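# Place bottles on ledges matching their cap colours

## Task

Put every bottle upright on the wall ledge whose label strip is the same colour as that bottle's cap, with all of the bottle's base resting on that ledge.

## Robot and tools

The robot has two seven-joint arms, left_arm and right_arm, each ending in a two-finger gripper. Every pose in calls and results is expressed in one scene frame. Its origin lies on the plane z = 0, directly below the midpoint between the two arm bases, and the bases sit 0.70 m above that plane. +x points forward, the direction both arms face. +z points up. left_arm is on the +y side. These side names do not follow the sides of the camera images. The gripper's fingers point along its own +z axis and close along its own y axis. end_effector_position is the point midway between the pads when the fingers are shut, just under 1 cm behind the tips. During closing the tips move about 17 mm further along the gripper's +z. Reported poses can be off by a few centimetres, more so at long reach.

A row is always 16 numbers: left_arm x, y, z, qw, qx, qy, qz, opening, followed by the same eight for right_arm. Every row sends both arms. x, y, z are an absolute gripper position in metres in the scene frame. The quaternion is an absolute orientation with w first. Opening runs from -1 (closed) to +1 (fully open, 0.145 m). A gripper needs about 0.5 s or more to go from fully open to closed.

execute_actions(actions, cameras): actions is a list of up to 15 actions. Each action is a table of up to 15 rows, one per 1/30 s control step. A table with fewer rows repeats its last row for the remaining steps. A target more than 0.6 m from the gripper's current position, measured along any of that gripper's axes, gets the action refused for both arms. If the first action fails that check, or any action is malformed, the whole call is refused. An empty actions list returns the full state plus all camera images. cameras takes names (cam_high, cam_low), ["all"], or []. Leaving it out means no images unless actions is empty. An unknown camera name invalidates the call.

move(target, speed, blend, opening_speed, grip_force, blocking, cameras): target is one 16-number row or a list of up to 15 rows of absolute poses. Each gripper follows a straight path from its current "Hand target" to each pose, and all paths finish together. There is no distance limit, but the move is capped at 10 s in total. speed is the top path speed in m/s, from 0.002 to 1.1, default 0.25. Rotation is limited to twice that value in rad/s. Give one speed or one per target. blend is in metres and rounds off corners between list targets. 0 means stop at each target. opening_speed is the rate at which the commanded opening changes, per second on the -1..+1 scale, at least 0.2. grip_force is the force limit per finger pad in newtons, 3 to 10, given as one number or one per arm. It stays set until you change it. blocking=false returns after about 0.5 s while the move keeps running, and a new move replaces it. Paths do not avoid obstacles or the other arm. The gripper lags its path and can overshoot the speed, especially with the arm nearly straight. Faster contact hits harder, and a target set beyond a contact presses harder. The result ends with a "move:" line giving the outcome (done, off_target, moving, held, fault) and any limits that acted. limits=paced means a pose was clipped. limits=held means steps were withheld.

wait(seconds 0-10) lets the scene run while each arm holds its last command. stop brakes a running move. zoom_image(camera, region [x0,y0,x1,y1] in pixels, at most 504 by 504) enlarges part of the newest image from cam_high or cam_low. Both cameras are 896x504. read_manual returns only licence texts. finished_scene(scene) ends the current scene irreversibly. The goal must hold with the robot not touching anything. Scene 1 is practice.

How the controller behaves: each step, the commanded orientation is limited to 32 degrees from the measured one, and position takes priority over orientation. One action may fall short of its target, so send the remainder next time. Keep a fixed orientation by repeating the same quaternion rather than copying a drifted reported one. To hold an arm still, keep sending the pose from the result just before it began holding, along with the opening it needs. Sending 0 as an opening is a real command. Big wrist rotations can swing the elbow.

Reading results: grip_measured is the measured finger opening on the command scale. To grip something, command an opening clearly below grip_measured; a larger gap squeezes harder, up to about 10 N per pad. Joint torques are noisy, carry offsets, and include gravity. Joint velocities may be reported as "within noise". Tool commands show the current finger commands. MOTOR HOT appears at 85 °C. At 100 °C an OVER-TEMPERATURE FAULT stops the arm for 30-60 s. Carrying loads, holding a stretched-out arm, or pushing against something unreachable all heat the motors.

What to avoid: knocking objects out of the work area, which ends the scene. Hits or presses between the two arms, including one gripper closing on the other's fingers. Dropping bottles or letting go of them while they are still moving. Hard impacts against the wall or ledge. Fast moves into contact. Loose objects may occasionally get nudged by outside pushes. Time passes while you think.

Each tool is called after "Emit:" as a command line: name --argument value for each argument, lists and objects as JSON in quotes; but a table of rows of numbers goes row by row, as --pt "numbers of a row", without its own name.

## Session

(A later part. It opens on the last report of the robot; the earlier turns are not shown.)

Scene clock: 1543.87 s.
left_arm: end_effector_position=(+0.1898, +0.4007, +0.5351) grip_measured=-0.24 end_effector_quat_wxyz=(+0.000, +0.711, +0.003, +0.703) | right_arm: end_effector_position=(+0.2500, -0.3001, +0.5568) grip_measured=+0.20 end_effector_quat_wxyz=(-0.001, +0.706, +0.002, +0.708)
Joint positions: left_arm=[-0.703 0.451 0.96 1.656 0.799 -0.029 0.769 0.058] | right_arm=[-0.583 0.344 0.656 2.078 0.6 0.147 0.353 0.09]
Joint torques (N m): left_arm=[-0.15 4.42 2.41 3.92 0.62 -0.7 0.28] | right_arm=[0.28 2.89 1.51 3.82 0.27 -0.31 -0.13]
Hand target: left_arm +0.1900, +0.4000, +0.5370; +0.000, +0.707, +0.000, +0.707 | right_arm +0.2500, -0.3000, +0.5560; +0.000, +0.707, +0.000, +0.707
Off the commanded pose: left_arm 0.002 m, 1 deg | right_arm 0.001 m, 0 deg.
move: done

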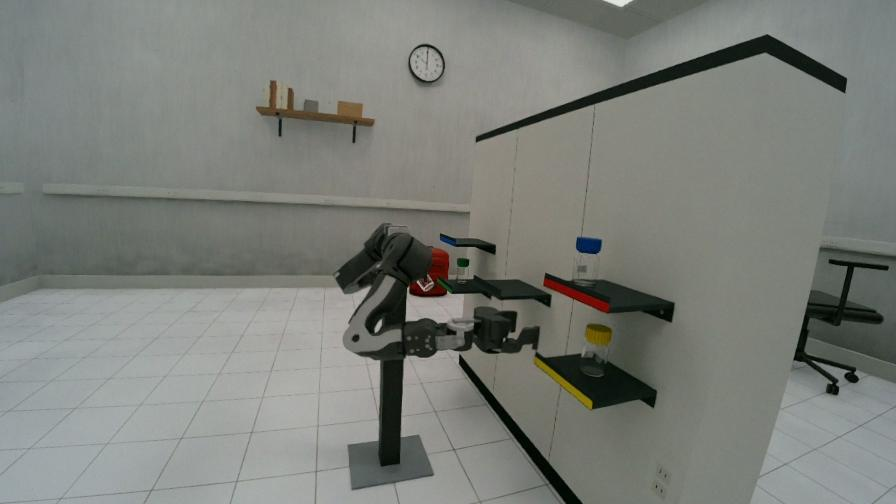

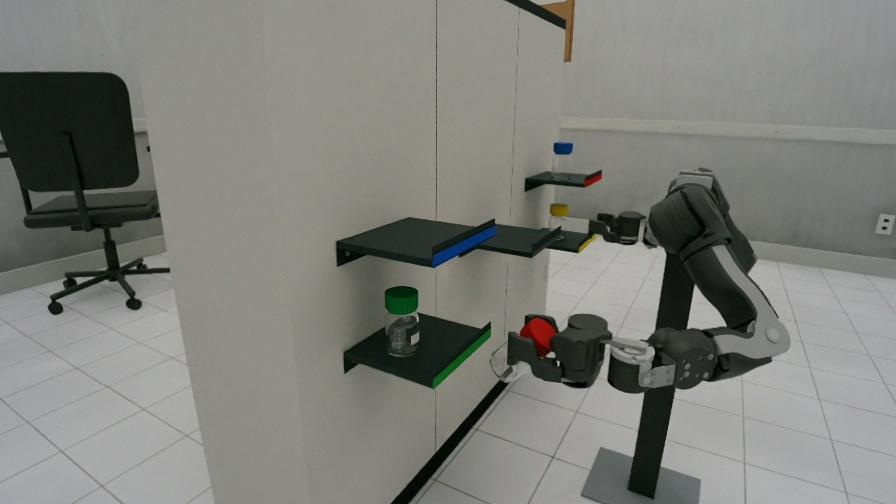

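Emit:
move --pt "0.235 0.40 0.537 0 0.7071 0 0.7071 -0.6 0.25 -0.30 0.556 0 0.7071 0 0.7071 0.2" --speed 0.05 --cameras '["cam_low", "cam_high"]'

Emit:
zoom_image --camera "cam_low" --region '[430, 270, 590, 400]'

Scene clock: 1556.13 s.
left_arm: end_effector_position=(+0.2350, +0.3986, +0.5359) grip_measured=-0.24 end_effector_quat_wxyz=(+0.002, +0.710, -0.002, +0.705) | right_arm: end_effector_position=(+0.2500, -0.3001, +0.5568) grip_measured=+0.20 end_effector_quat_wxyz=(-0.001, +0.706, +0.002, +0.708)
Joint positions: left_arm=[-0.505 0.506 0.866 1.613 0.694 0.046 0.708 0.058] | right_arm=[-0.583 0.344 0.656 2.078 0.6 0.147 0.353 0.09]
Joint torques (N m): left_arm=[1.31 5.55 2.3 3.59 0.56 -0.57 0.04] | right_arm=[0.25 2.94 1.51 3.82 0.26 -0.28 -0.17]
Hand target: left_arm +0.2350, +0.4000, +0.5370; +0.000, +0.707, +0.000, +0.707 | right_arm +0.2500, -0.3000, +0.5560; +0.000, +0.707, +0.000, +0.707
Off the commanded pose: left_arm 0.002 m, 0 deg | right_arm 0.001 m, 0 deg.
move: done

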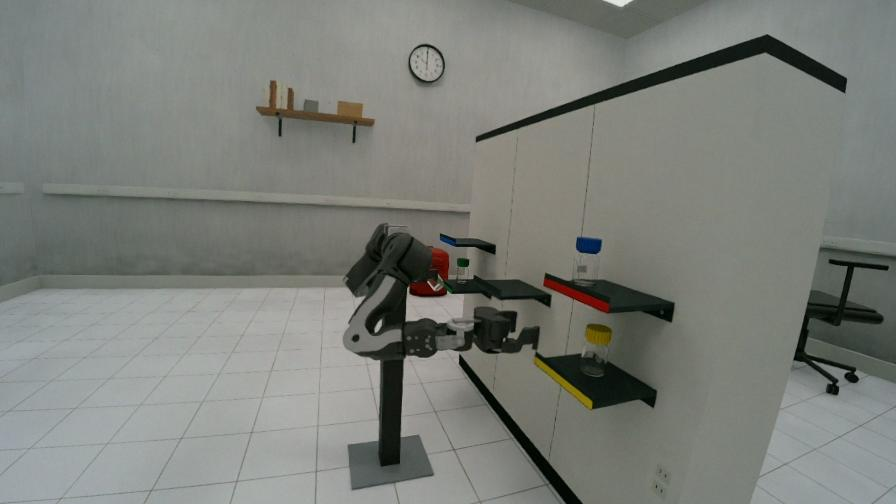

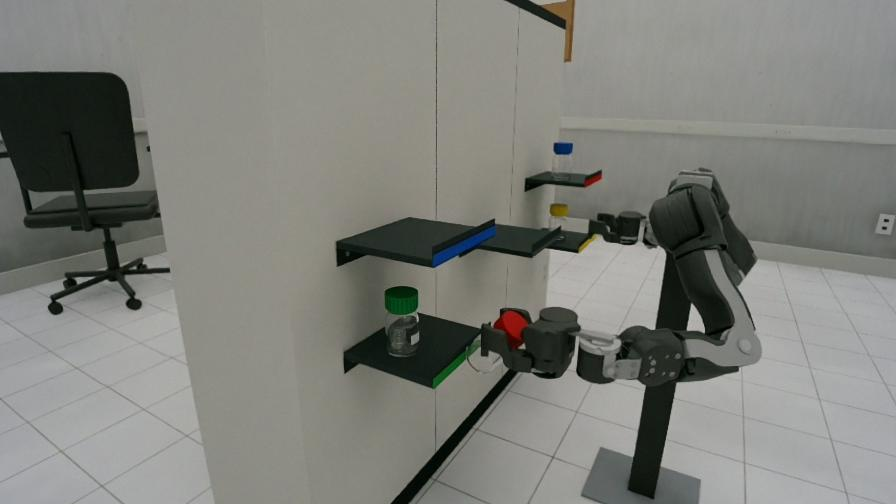

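Scaled by 3.150 from the camera's 896x504 image, which has a finer 1280x720 frame.

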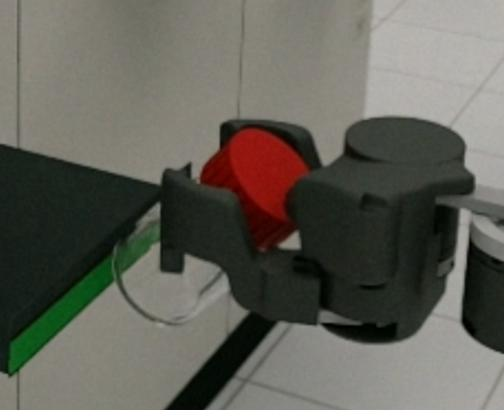

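Emit:
move --pt "0.255 0.40 0.537 0 0.7071 0 0.7071 -0.6 0.25 -0.30 0.556 0 0.7071 0 0.7071 0.2" --speed 0.03 --cameras '["cam_low", "cam_high"]'

Emit:
zoom_image --camera "cam_low" --region '[430, 270, 590, 400]'

Scene clock: 1577.43 s.
left_arm: end_effector_position=(+0.2542, +0.3993, +0.5358) grip_measured=-0.24 end_effector_quat_wxyz=(+0.001, +0.710, -0.001, +0.705) | right_arm: end_effector_position=(+0.2500, -0.3001, +0.5568) grip_measured=+0.20 end_effector_quat_wxyz=(-0.001, +0.706, +0.002, +0.708)
Joint positions: left_arm=[-0.412 0.524 0.821 1.579 0.648 0.075 0.685 0.058] | right_arm=[-0.583 0.344 0.656 2.078 0.6 0.147 0.353 0.09]
Joint torques (N m): left_arm=[2.47 6.05 1.78 3.71 0.54 -0.6 0.06] | right_arm=[0.17 3.1 1.52 3.84 0.27 -0.29 -0.16]
Hand target: left_arm +0.2550, +0.4000, +0.5371; +0.000, +0.707, +0.000, +0.707 | right_arm +0.2500, -0.3000, +0.5560; +0.000, +0.707, +0.000, +0.707
Off the commanded pose: left_arm 0.002 m, 0 deg | right_arm 0.001 m, 0 deg.
move: done

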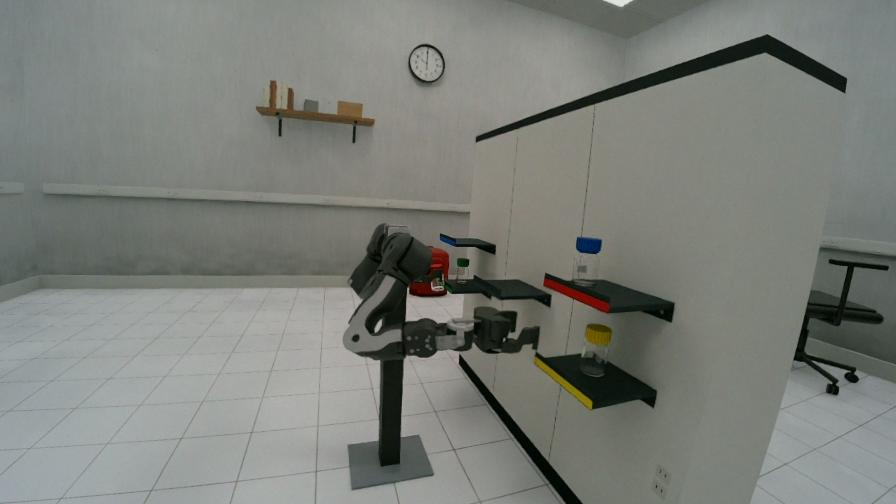

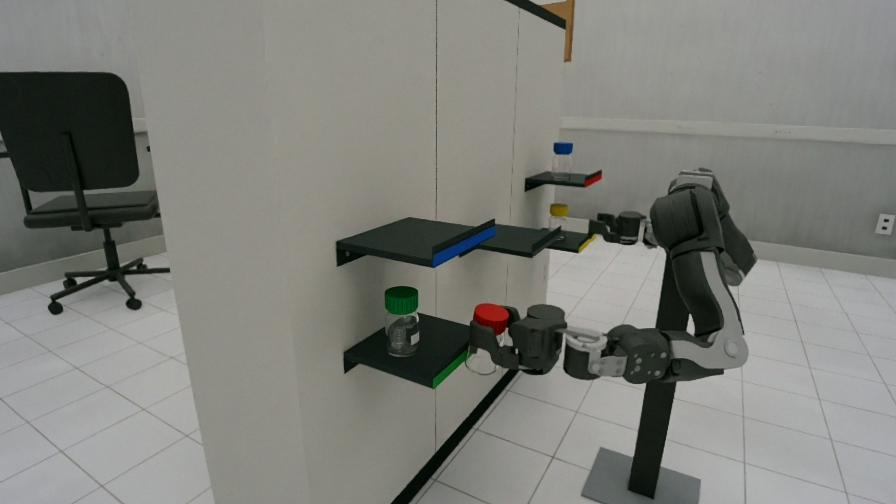

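Scaled by 3.150 from the camera's 896x504 image, which has a finer 1280x720 frame.

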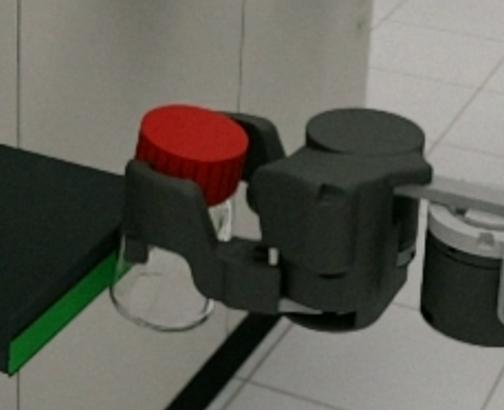

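Emit:
move --pt "0.261 0.40 0.537 0 0.7071 0 0.7071 -0.6 0.25 -0.30 0.556 0 0.7071 0 0.7071 0.2" --speed 0.03 --cameras '["cam_low", "cam_high"]'

Emit:
zoom_image --camera "cam_low" --region '[430, 270, 590, 400]'

Emit:
zoom_image --camera "cam_high" --region '[400, 250, 480, 310]'

Scene clock: 1587.90 s.
left_arm: end_effector_position=(+0.2602, +0.3999, +0.5366) grip_measured=-0.24 end_effector_quat_wxyz=(+0.000, +0.709, +0.000, +0.705) | right_arm: end_effector_position=(+0.2500, -0.3001, +0.5568) grip_measured=+0.20 end_effector_quat_wxyz=(-0.001, +0.706, +0.002, +0.708)
Joint positions: left_arm=[-0.375 0.524 0.813 1.567 0.625 0.086 0.685 0.058] | right_arm=[-0.583 0.344 0.656 2.078 0.6 0.147 0.353 0.09]
Joint torques (N m): left_arm=[2.68 6 1.43 3.71 0.5 -0.57 0.1] | right_arm=[0.44 3.07 1.54 3.74 0.28 -0.29 -0.15]
Hand target: left_arm +0.2610, +0.4000, +0.5370; +0.000, +0.707, +0.000, +0.707 | right_arm +0.2500, -0.3000, +0.5560; +0.000, +0.707, +0.000, +0.707
Off the commanded pose: left_arm 0.001 m, 0 deg | right_arm 0.001 m, 0 deg.
move: done

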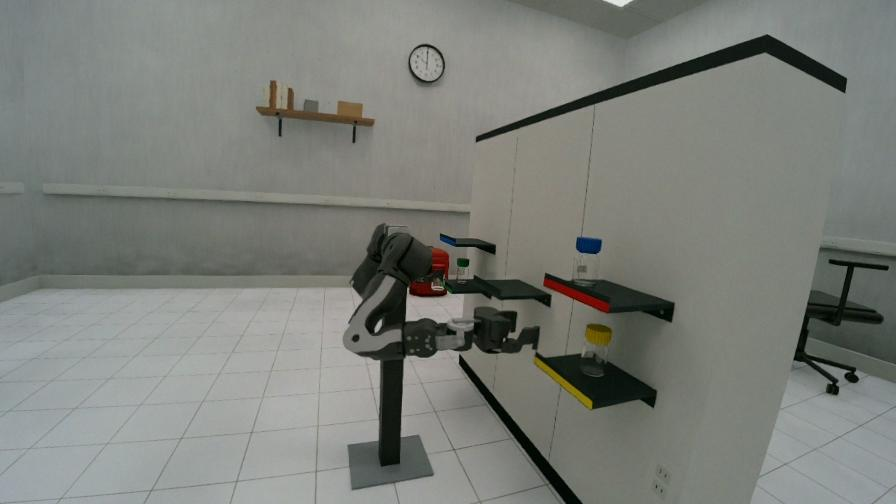

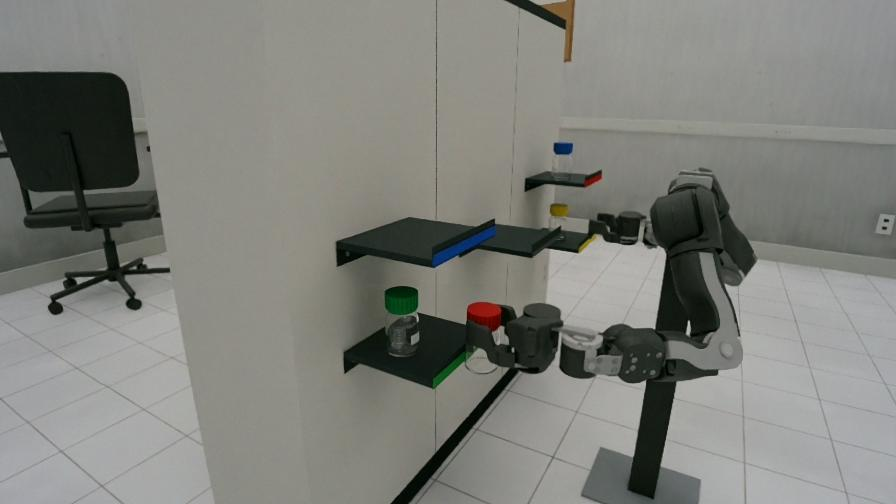

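Scaled by 3.150 from the camera's 896x504 image, which has a finer 1280x720 frame.

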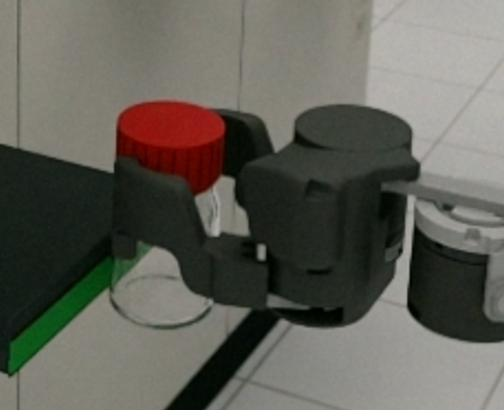

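Scaled by 6.300 from the camera's 896x504 image, which has a finer 1280x720 frame.

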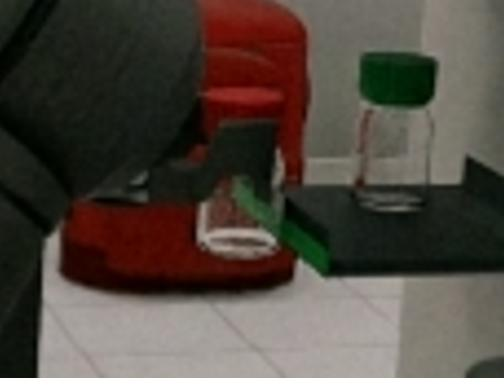

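Emit:
move --pt "0.23 0.37 0.585 0 0.7071 0 0.7071 -0.6 0.25 -0.30 0.556 0 0.7071 0 0.7071 0.2" --pt "0.27 0.22 0.60 0.0308 0.7064 -0.0308 0.7064 -0.6 0.25 -0.30 0.556 0 0.7071 0 0.7071 0.2" --pt "0.33 0.195 0.70 0.0616 0.7044 -0.0616 0.7044 -0.6 0.25 -0.30 0.556 0 0.7071 0 0.7071 0.2" --pt "0.386 0.02 0.70 0.1228 0.6964 -0.1228 0.6964 -0.6 0.25 -0.30 0.556 0 0.7071 0 0.7071 0.2" --speed 0.1 --blend '[0.02, 0.02, 0.02, 0]' --cameras '["cam_low", "cam_high"]'

Emit:
zoom_image --camera "cam_low" --region '[450, 150, 590, 270]'

Emit:
zoom_image --camera "cam_high" --region '[450, 210, 560, 310]'

Scene clock: 1614.70 s.
left_arm: end_effector_position=(+0.3858, +0.0199, +0.6972) grip_measured=-0.24 end_effector_quat_wxyz=(+0.122, +0.700, -0.125, +0.692) | right_arm: end_effector_position=(+0.2500, -0.3001, +0.5568) grip_measured=+0.20 end_effector_quat_wxyz=(-0.001, +0.706, +0.002, +0.708)
Joint positions: left_arm=[0.82 0.279 -0.645 1.948 0.942 0.758 -0.712 0.058] | right_arm=[-0.583 0.344 0.656 2.078 0.6 0.147 0.353 0.09]
Joint torques (N m): left_arm=[9.06 -0.59 1.85 2.63 -0.3 -0.8 0.11] | right_arm=[0.28 3.02 1.58 3.78 0.27 -0.31 -0.14]
Hand target: left_arm +0.3860, +0.0200, +0.7001; +0.123, +0.696, -0.123, +0.696 | right_arm +0.2500, -0.3000, +0.5560; +0.000, +0.707, +0.000, +0.707
Off the commanded pose: left_arm 0.003 m, 1 deg | right_arm 0.001 m, 0 deg.
move: done

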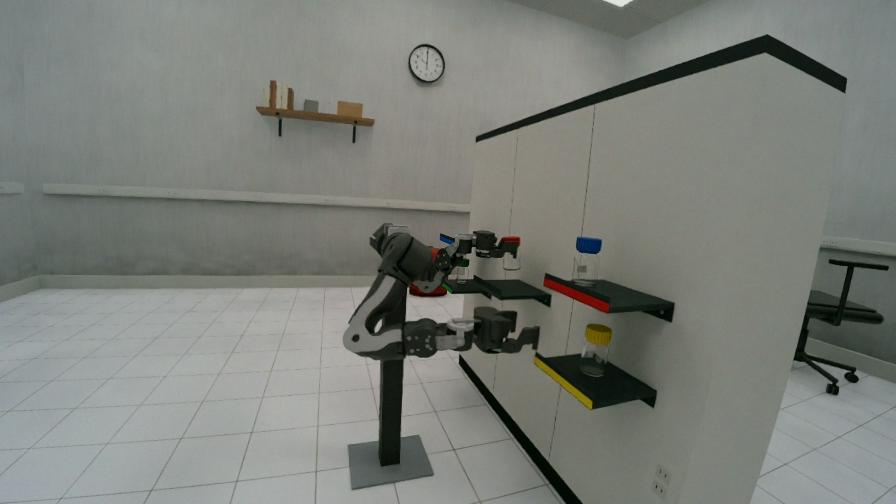

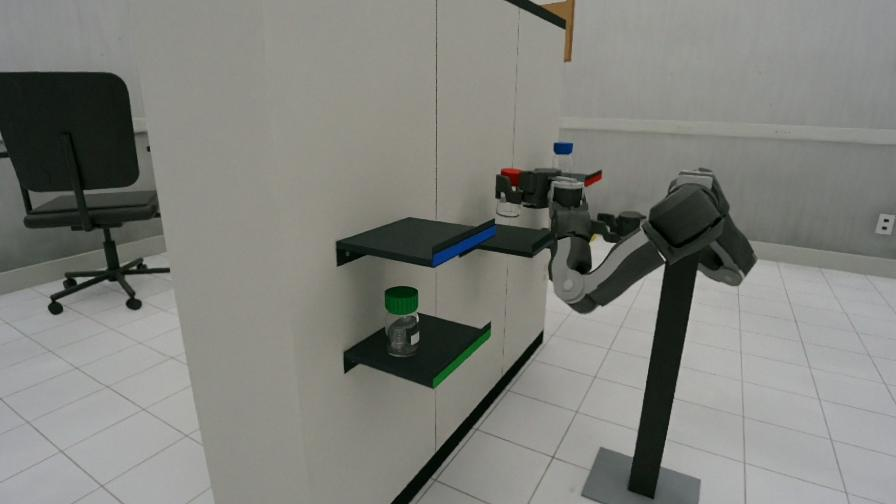

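Scaled by 3.600 from the camera's 896x504 image, which has a finer 1280x720 frame.

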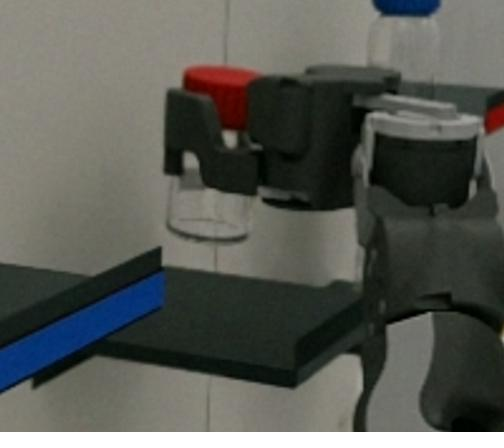

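Scaled by 4.582 from the camera's 896x504 image, which has a finer 1280x720 frame.

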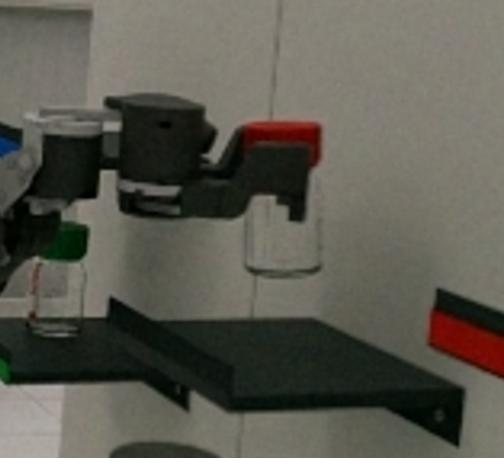

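Emit:
move --pt "0.386 0.02 0.653 0.1228 0.6964 -0.1228 0.6964 -0.6 0.25 -0.30 0.556 0 0.7071 0 0.7071 0.2" --pt "0.386 0.02 0.645 0.1228 0.6964 -0.1228 0.6964 -0.6 0.25 -0.30 0.556 0 0.7071 0 0.7071 0.2" --speed '[0.04, 0.02]'

Scene clock: 1623.37 s.
left_arm: end_effector_position=(+0.3858, +0.0203, +0.6451) grip_measured=-0.24 end_effector_quat_wxyz=(+0.122, +0.698, -0.123, +0.695) | right_arm: end_effector_position=(+0.2500, -0.3001, +0.5568) grip_measured=+0.20 end_effector_quat_wxyz=(-0.001, +0.706, +0.002, +0.708)
Joint positions: left_arm=[0.684 0.365 -0.754 1.92 0.827 0.532 -0.645 0.058] | right_arm=[-0.583 0.344 0.656 2.078 0.6 0.147 0.353 0.09]
Joint torques (N m): left_arm=[7.5 0.09 1.52 2.99 -0.31 -0.86 0.23] | right_arm=[0.17 2.94 1.46 3.78 0.26 -0.29 -0.14]
Hand target: left_arm +0.3860, +0.0199, +0.6450; +0.123, +0.696, -0.123, +0.696 | right_arm +0.2500, -0.3000, +0.5560; +0.000, +0.707, +0.000, +0.707
Off the commanded pose: left_arm 0.000 m, 0 deg | right_arm 0.001 m, 0 deg.
move: done

Emit:
move --pt "0.386 0.02 0.639 0.1228 0.6964 -0.1228 0.6964 -0.6 0.25 -0.30 0.556 0 0.7071 0 0.7071 0.2" --speed '[0.02]' --cameras '["cam_low", "cam_high"]'

Emit:
zoom_image --camera "cam_low" --region '[450, 150, 590, 270]'

Emit:
zoom_image --camera "cam_high" --region '[450, 210, 560, 310]'

Scene clock: 1633.03 s.
left_arm: end_effector_position=(+0.3858, +0.0206, +0.6444) grip_measured=-0.24 end_effector_quat_wxyz=(+0.124, +0.691, -0.120, +0.702) | right_arm: end_effector_position=(+0.2500, -0.3001, +0.5568) grip_measured=+0.20 end_effector_quat_wxyz=(-0.001, +0.706, +0.002, +0.708)
Joint positions: left_arm=[0.678 0.374 -0.767 1.916 0.813 0.491 -0.641 0.058] | right_arm=[-0.583 0.344 0.656 2.078 0.6 0.147 0.353 0.09]
Joint torques (N m): left_arm=[6.4 0.38 1.09 2.44 -0.09 -0.47 0.19] | right_arm=[0.28 2.91 1.47 3.81 0.26 -0.28 -0.14]
Hand target: left_arm +0.3859, +0.0199, +0.6390; +0.123, +0.696, -0.123, +0.696 | right_arm +0.2500, -0.3000, +0.5560; +0.000, +0.707, +0.000, +0.707
Off the commanded pose: left_arm 0.005 m, 1 deg | right_arm 0.001 m, 0 deg.
move: off_target (left_arm)

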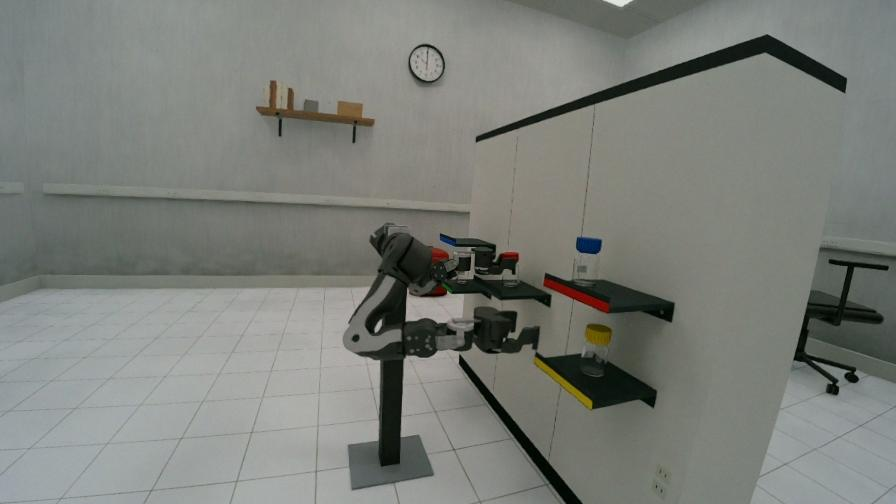

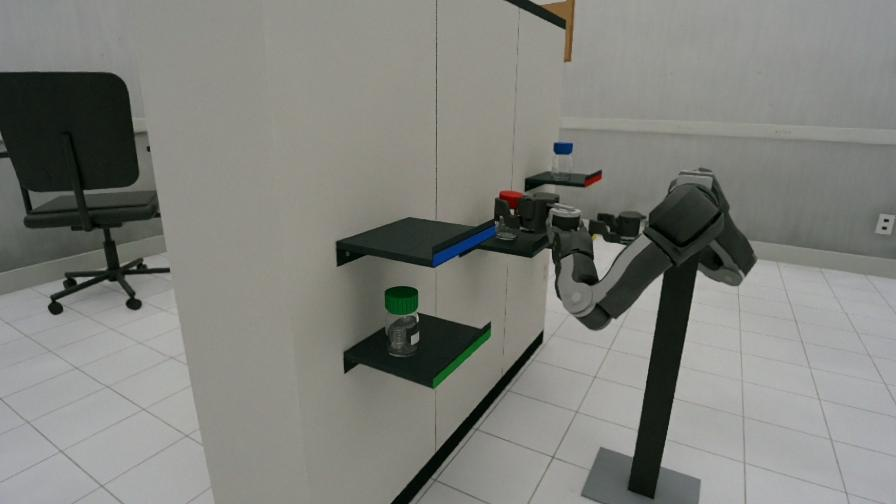

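Scaled by 3.600 from the camera's 896x504 image, which has a finer 1280x720 frame.

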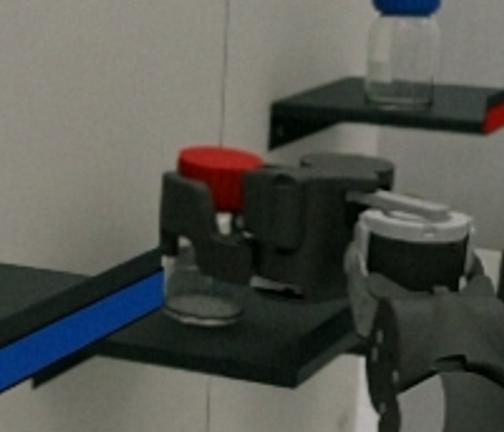

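Scaled by 4.582 from the camera's 896x504 image, which has a finer 1280x720 frame.

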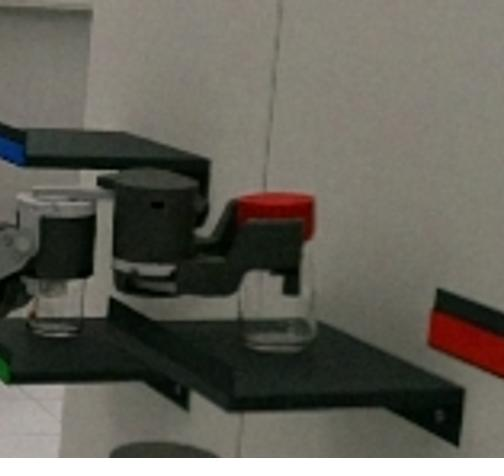

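Emit:
move --pt "0.386 0.02 0.6435 0.1228 0.6964 -0.1228 0.6964 -0.6 0.25 -0.30 0.556 0 0.7071 0 0.7071 0.2" --pt "0.386 0.02 0.6435 0.1228 0.6964 -0.1228 0.6964 0.3 0.25 -0.30 0.556 0 0.7071 0 0.7071 0.2" --pt "0.311 0.047 0.648 0.1228 0.6964 -0.1228 0.6964 0.3 0.27 -0.22 0.60 0 0.7071 0 0.7071 0.2" --pt "0.32 0.18 0.65 0.0616 0.7044 -0.0616 0.7044 0.3 0.31 -0.18 0.64 -0.0616 0.7044 0.0616 0.7044 0.2" --speed '[0.02, 0.05, 0.1, 0.12]' --blend '[0, 0, 0.01, 0]' --opening_speed 0.6 --cameras '["cam_low", "cam_high"]'

Scene clock: 1658.37 s.
left_arm: end_effector_position=(+0.3201, +0.1806, +0.6506) grip_measured=+0.30 end_effector_quat_wxyz=(+0.059, +0.704, -0.061, +0.705) | right_arm: end_effector_position=(+0.3098, -0.1809, +0.6418) grip_measured=+0.20 end_effector_quat_wxyz=(-0.060, +0.702, +0.061, +0.707)
Joint positions: left_arm=[0.023 0.988 -0.073 2.319 1.093 0.354 -0.52 0.098] | right_arm=[-0.023 0.35 0.221 2.35 0.49 0.764 0.04 0.09]
Joint torques (N m): left_arm=[3.52 3.97 2.14 2.39 -0.06 -0.67 0.23] | right_arm=[2.39 2.31 0.43 2.54 0.18 -0.32 0.06]
Hand target: left_arm +0.3200, +0.1800, +0.6499; +0.062, +0.705, -0.062, +0.704 | right_arm +0.3100, -0.1801, +0.6399; -0.062, +0.704, +0.061, +0.704
Off the commanded pose: left_arm 0.001 m, 0 deg | right_arm 0.002 m, 1 deg.
move: done

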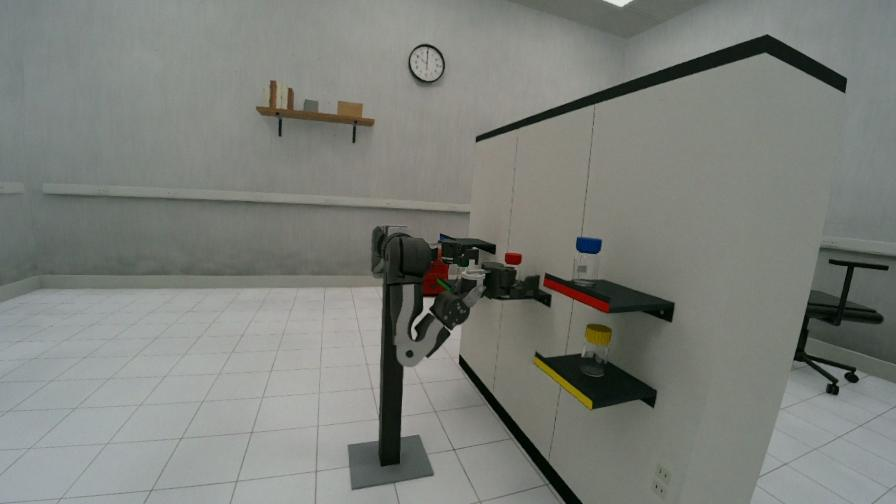

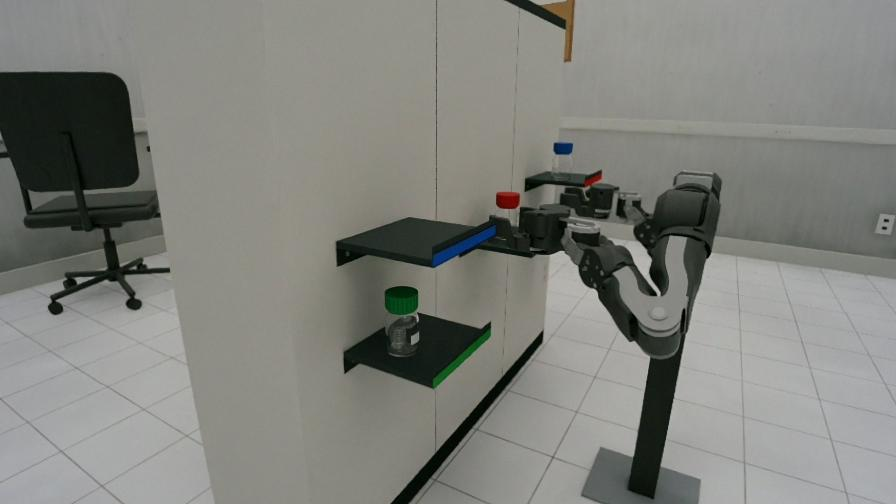

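Emit:
move --pt "0.31 0.21 0.58 0 0.7071 0 0.7071 0.3 0.30 -0.012 0.653 -0.1228 0.6964 0.1228 0.6964 0.3" --pt "0.31 0.21 0.58 0 0.7071 0 0.7071 0.3 0.381 0.0185 0.652 -0.1228 0.6964 0.1228 0.6964 0.3" --speed '[0.12, 0.08]' --blend '[0.02, 0]' --cameras '["cam_low", "cam_high"]'

Emit:
zoom_image --camera "cam_low" --region '[480, 170, 570, 250]'

Emit:
zoom_image --camera "cam_high" --region '[470, 240, 540, 300]'

Scene clock: 1673.83 s.
left_arm: end_effector_position=(+0.3101, +0.2091, +0.5826) grip_measured=+0.30 end_effector_quat_wxyz=(+0.001, +0.705, -0.003, +0.709) | right_arm: end_effector_position=(+0.3819, +0.0164, +0.6517) grip_measured=+0.30 end_effector_quat_wxyz=(-0.119, +0.698, +0.120, +0.696)
Joint positions: left_arm=[-0.265 0.858 -0.104 2.216 0.775 0.108 -0.531 0.098] | right_arm=[0.646 0.126 -0.72 1.868 0.634 0.648 -0.638 0.098]
Joint torques (N m): left_arm=[2.44 2.86 1.4 3.06 -0.17 -0.64 0.01] | right_arm=[5.76 -1.6 1.03 2.89 -0.18 -0.48 0.18]
Hand target: left_arm +0.3100, +0.2100, +0.5800; +0.000, +0.707, +0.000, +0.707 | right_arm +0.3810, +0.0184, +0.6519; -0.123, +0.696, +0.123, +0.696
Off the commanded pose: left_arm 0.003 m, 0 deg | right_arm 0.002 m, 1 deg.
move: done

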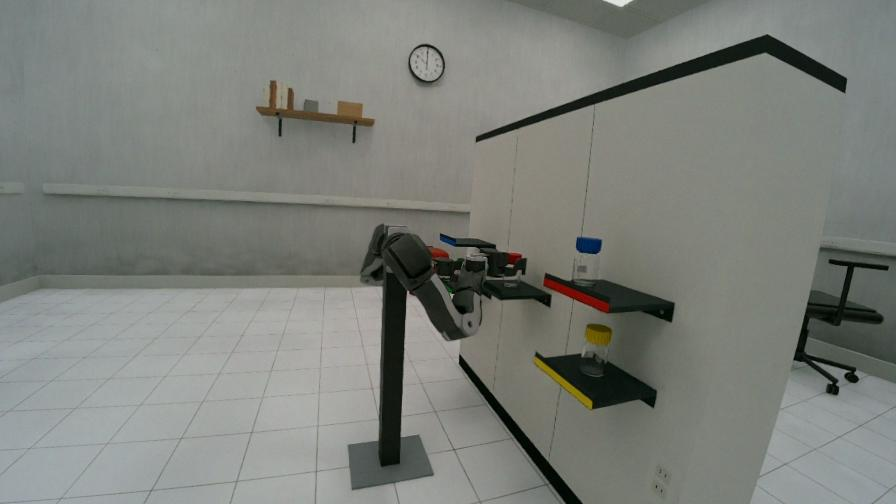

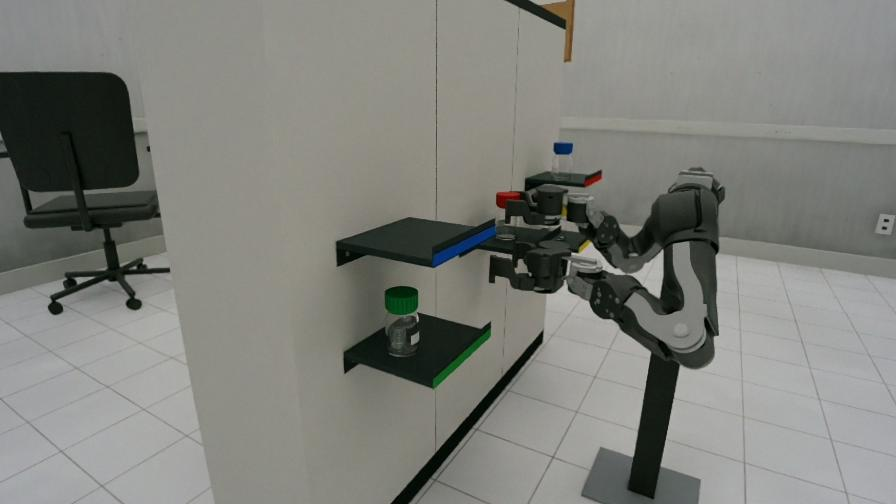

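Scaled by 5.600 from the camera's 896x504 image, which has a finer 1280x720 frame.

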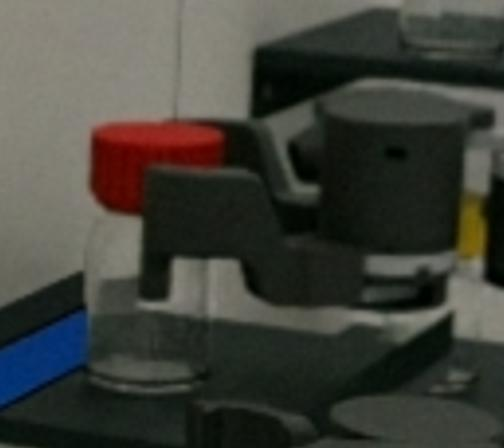

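Scaled by 7.200 from the camera's 896x504 image, which has a finer 1280x720 frame.

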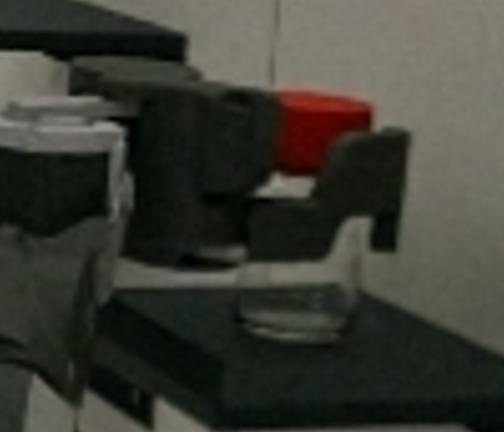

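Emit:
move --pt "0.31 0.21 0.58 0 0.7071 0 0.7071 0.3 0.384 0.0195 0.652 -0.1228 0.6964 0.1228 0.6964 0.3" --pt "0.31 0.21 0.58 0 0.7071 0 0.7071 0.3 0.384 0.0195 0.652 -0.1228 0.6964 0.1228 0.6964 -0.5" --pt "0.31 0.21 0.58 0 0.7071 0 0.7071 0.3 0.384 0.0195 0.70 -0.1228 0.6964 0.1228 0.6964 -0.6" --speed '[0.05, 0.08, 0.08]' --opening_speed 0.6 --cameras '["cam_low", "cam_high"]'

Emit:
zoom_image --camera "cam_low" --region '[480, 150, 570, 230]'

Emit:
zoom_image --camera "cam_high" --region '[470, 220, 540, 280]'

Scene clock: 1695.63 s.
left_arm: end_effector_position=(+0.3101, +0.2091, +0.5826) grip_measured=+0.30 end_effector_quat_wxyz=(+0.001, +0.705, -0.003, +0.709) | right_arm: end_effector_position=(+0.3843, +0.0200, +0.6996) grip_measured=-0.24 end_effector_quat_wxyz=(-0.126, +0.697, +0.123, +0.695)
Joint positions: left_arm=[-0.265 0.858 -0.104 2.216 0.775 0.108 -0.531 0.098] | right_arm=[0.819 0.083 -0.683 1.87 0.803 0.785 -0.739 0.058]
Joint torques (N m): left_arm=[2.44 2.86 1.4 3.06 -0.17 -0.64 0.01] | right_arm=[6.26 -1.17 1.47 2.71 -0.26 -0.28 -0.15]
Hand target: left_arm +0.3100, +0.2100, +0.5800; +0.000, +0.707, +0.000, +0.707 | right_arm +0.3840, +0.0194, +0.7000; -0.123, +0.696, +0.123, +0.696
Off the commanded pose: left_arm 0.003 m, 0 deg | right_arm 0.001 m, 0 deg.
joint sent to its limit (right arm) — joint 6 (wrist pitch), upper limit. The joint targets still meet the commanded pose.
move: done

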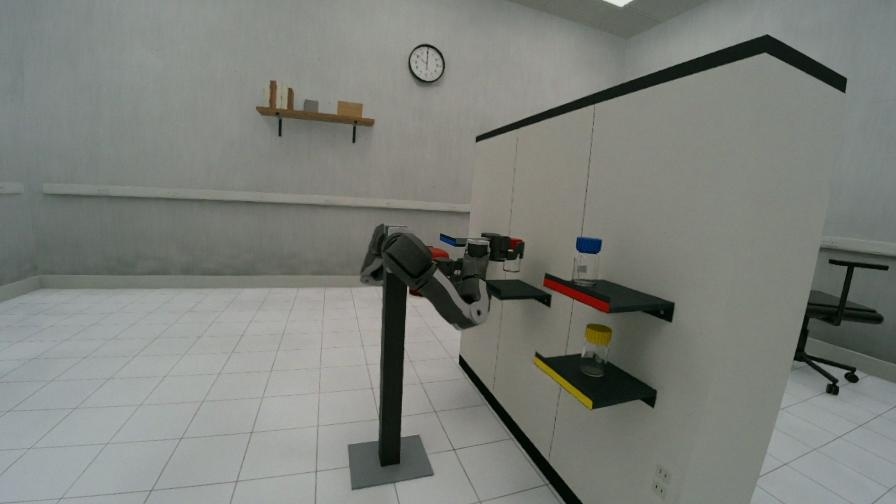

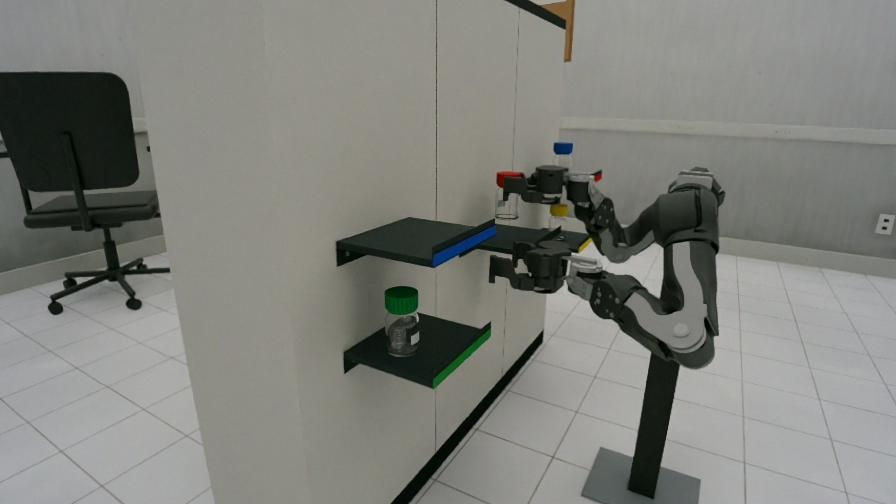

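Scaled by 5.600 from the camera's 896x504 image, which has a finer 1280x720 frame.

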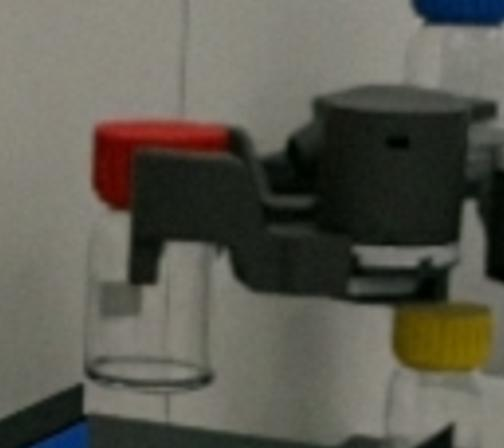

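Scaled by 7.200 from the camera's 896x504 image, which has a finer 1280x720 frame.

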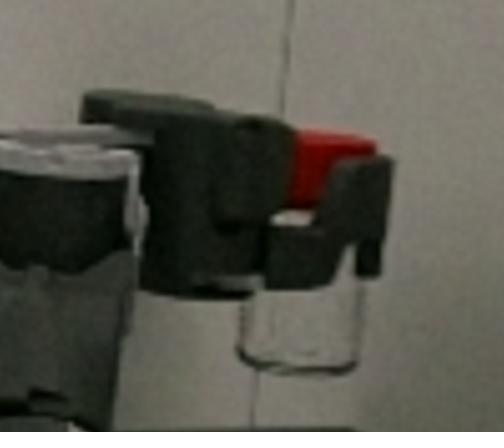

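Emit:
move --pt "0.31 0.21 0.58 0 0.7071 0 0.7071 0.3 0.375 -0.07 0.73 -0.0928 0.7010 0.0928 0.7010 -0.6" --pt "0.31 0.21 0.58 0 0.7071 0 0.7071 0.3 0.36 -0.18 0.78 -0.0308 0.7064 0.0308 0.7064 -0.6" --speed '[0.1, 0.1]' --blend '[0.02, 0]' --cameras '["cam_low", "cam_high"]'

Scene clock: 1716.77 s.
left_arm: end_effector_position=(+0.3101, +0.2091, +0.5826) grip_measured=+0.30 end_effector_quat_wxyz=(+0.001, +0.705, -0.003, +0.709) | right_arm: end_effector_position=(+0.3606, -0.1809, +0.7791) grip_measured=-0.24 end_effector_quat_wxyz=(-0.028, +0.697, +0.031, +0.716)
Joint positions: left_arm=[-0.265 0.858 -0.104 2.216 0.775 0.108 -0.531 0.098] | right_arm=[0.996 0.878 -0.379 2.102 1.559 0.785 -0.904 0.058]
Joint torques (N m): left_arm=[2.44 2.86 1.42 3.06 -0.17 -0.64 0.01] | right_arm=[4.95 1.7 3.54 0.57 -0.22 -0.24 0.17]
Hand target: left_arm +0.3100, +0.2100, +0.5800; +0.000, +0.707, +0.000, +0.707 | right_arm +0.3601, -0.1800, +0.7797; -0.030, +0.696, +0.033, +0.717
Off the commanded pose: left_arm 0.003 m, 0 deg | right_arm 0.001 m, 2 deg.
joint sent to its limit (right arm) — joint 5 (forearm roll), upper limit; joint 6 (wrist pitch), upper limit. The joint targets still meet the commanded pose.
move: done

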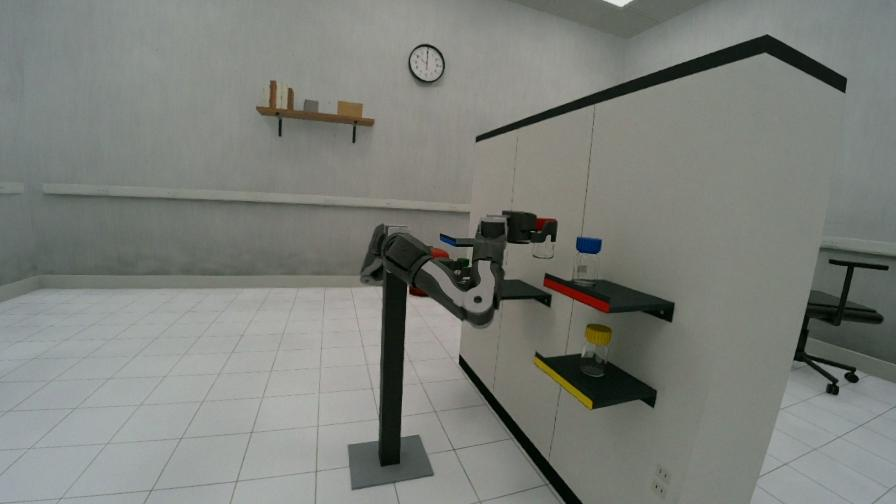

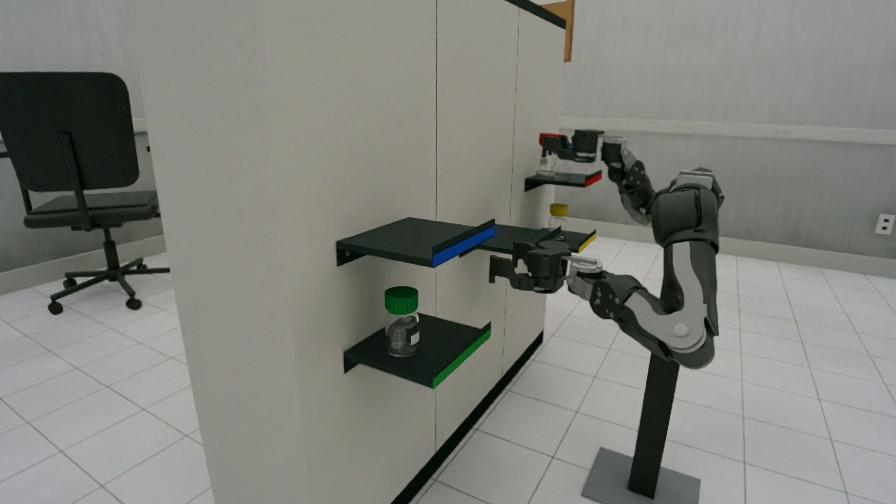

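Emit:
move --pt "0.31 0.21 0.58 0 0.7071 0 0.7071 0.3 0.315 -0.27 0.80 0 0.7071 0 0.7071 -0.6" --speed '[0.08]' --cameras '["cam_low", "cam_high"]'

Scene clock: 1729.70 s.
left_arm: end_effector_position=(+0.3101, +0.2091, +0.5826) grip_measured=+0.30 end_effector_quat_wxyz=(+0.001, +0.705, -0.003, +0.709) | right_arm: end_effector_position=(+0.3160, -0.2701, +0.7982) grip_measured=-0.24 end_effector_quat_wxyz=(+0.007, +0.676, +0.019, +0.736)
Joint positions: left_arm=[-0.265 0.858 -0.104 2.216 0.775 0.108 -0.531 0.098] | right_arm=[0.459 1.195 0.297 2.119 1.559 0.785 -0.527 0.058]
Joint torques (N m): left_arm=[2.44 2.86 1.42 3.07 -0.17 -0.64 0.01] | right_arm=[3.26 5.79 3.86 0.14 -0.1 -0.33 0.14]
Hand target: left_arm +0.3100, +0.2100, +0.5800; +0.000, +0.707, +0.000, +0.707 | right_arm +0.3152, -0.2701, +0.7998; +0.007, +0.675, +0.021, +0.738
Off the commanded pose: left_arm 0.003 m, 0 deg | right_arm 0.002 m, 5 deg.
joint sent to its limit (right arm) — joint 5 (forearm roll), upper limit; joint 6 (wrist pitch), upper limit. The joint targets are off in orientation, not in position.
move: off_target (right_arm)

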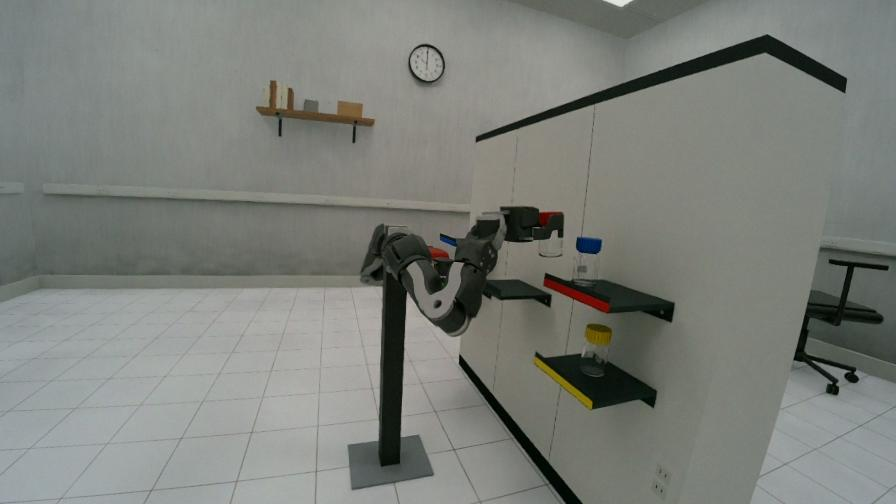

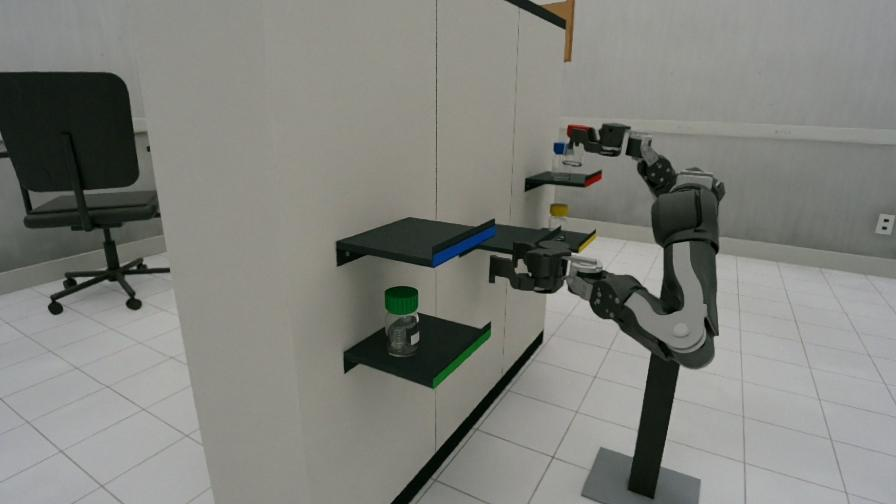

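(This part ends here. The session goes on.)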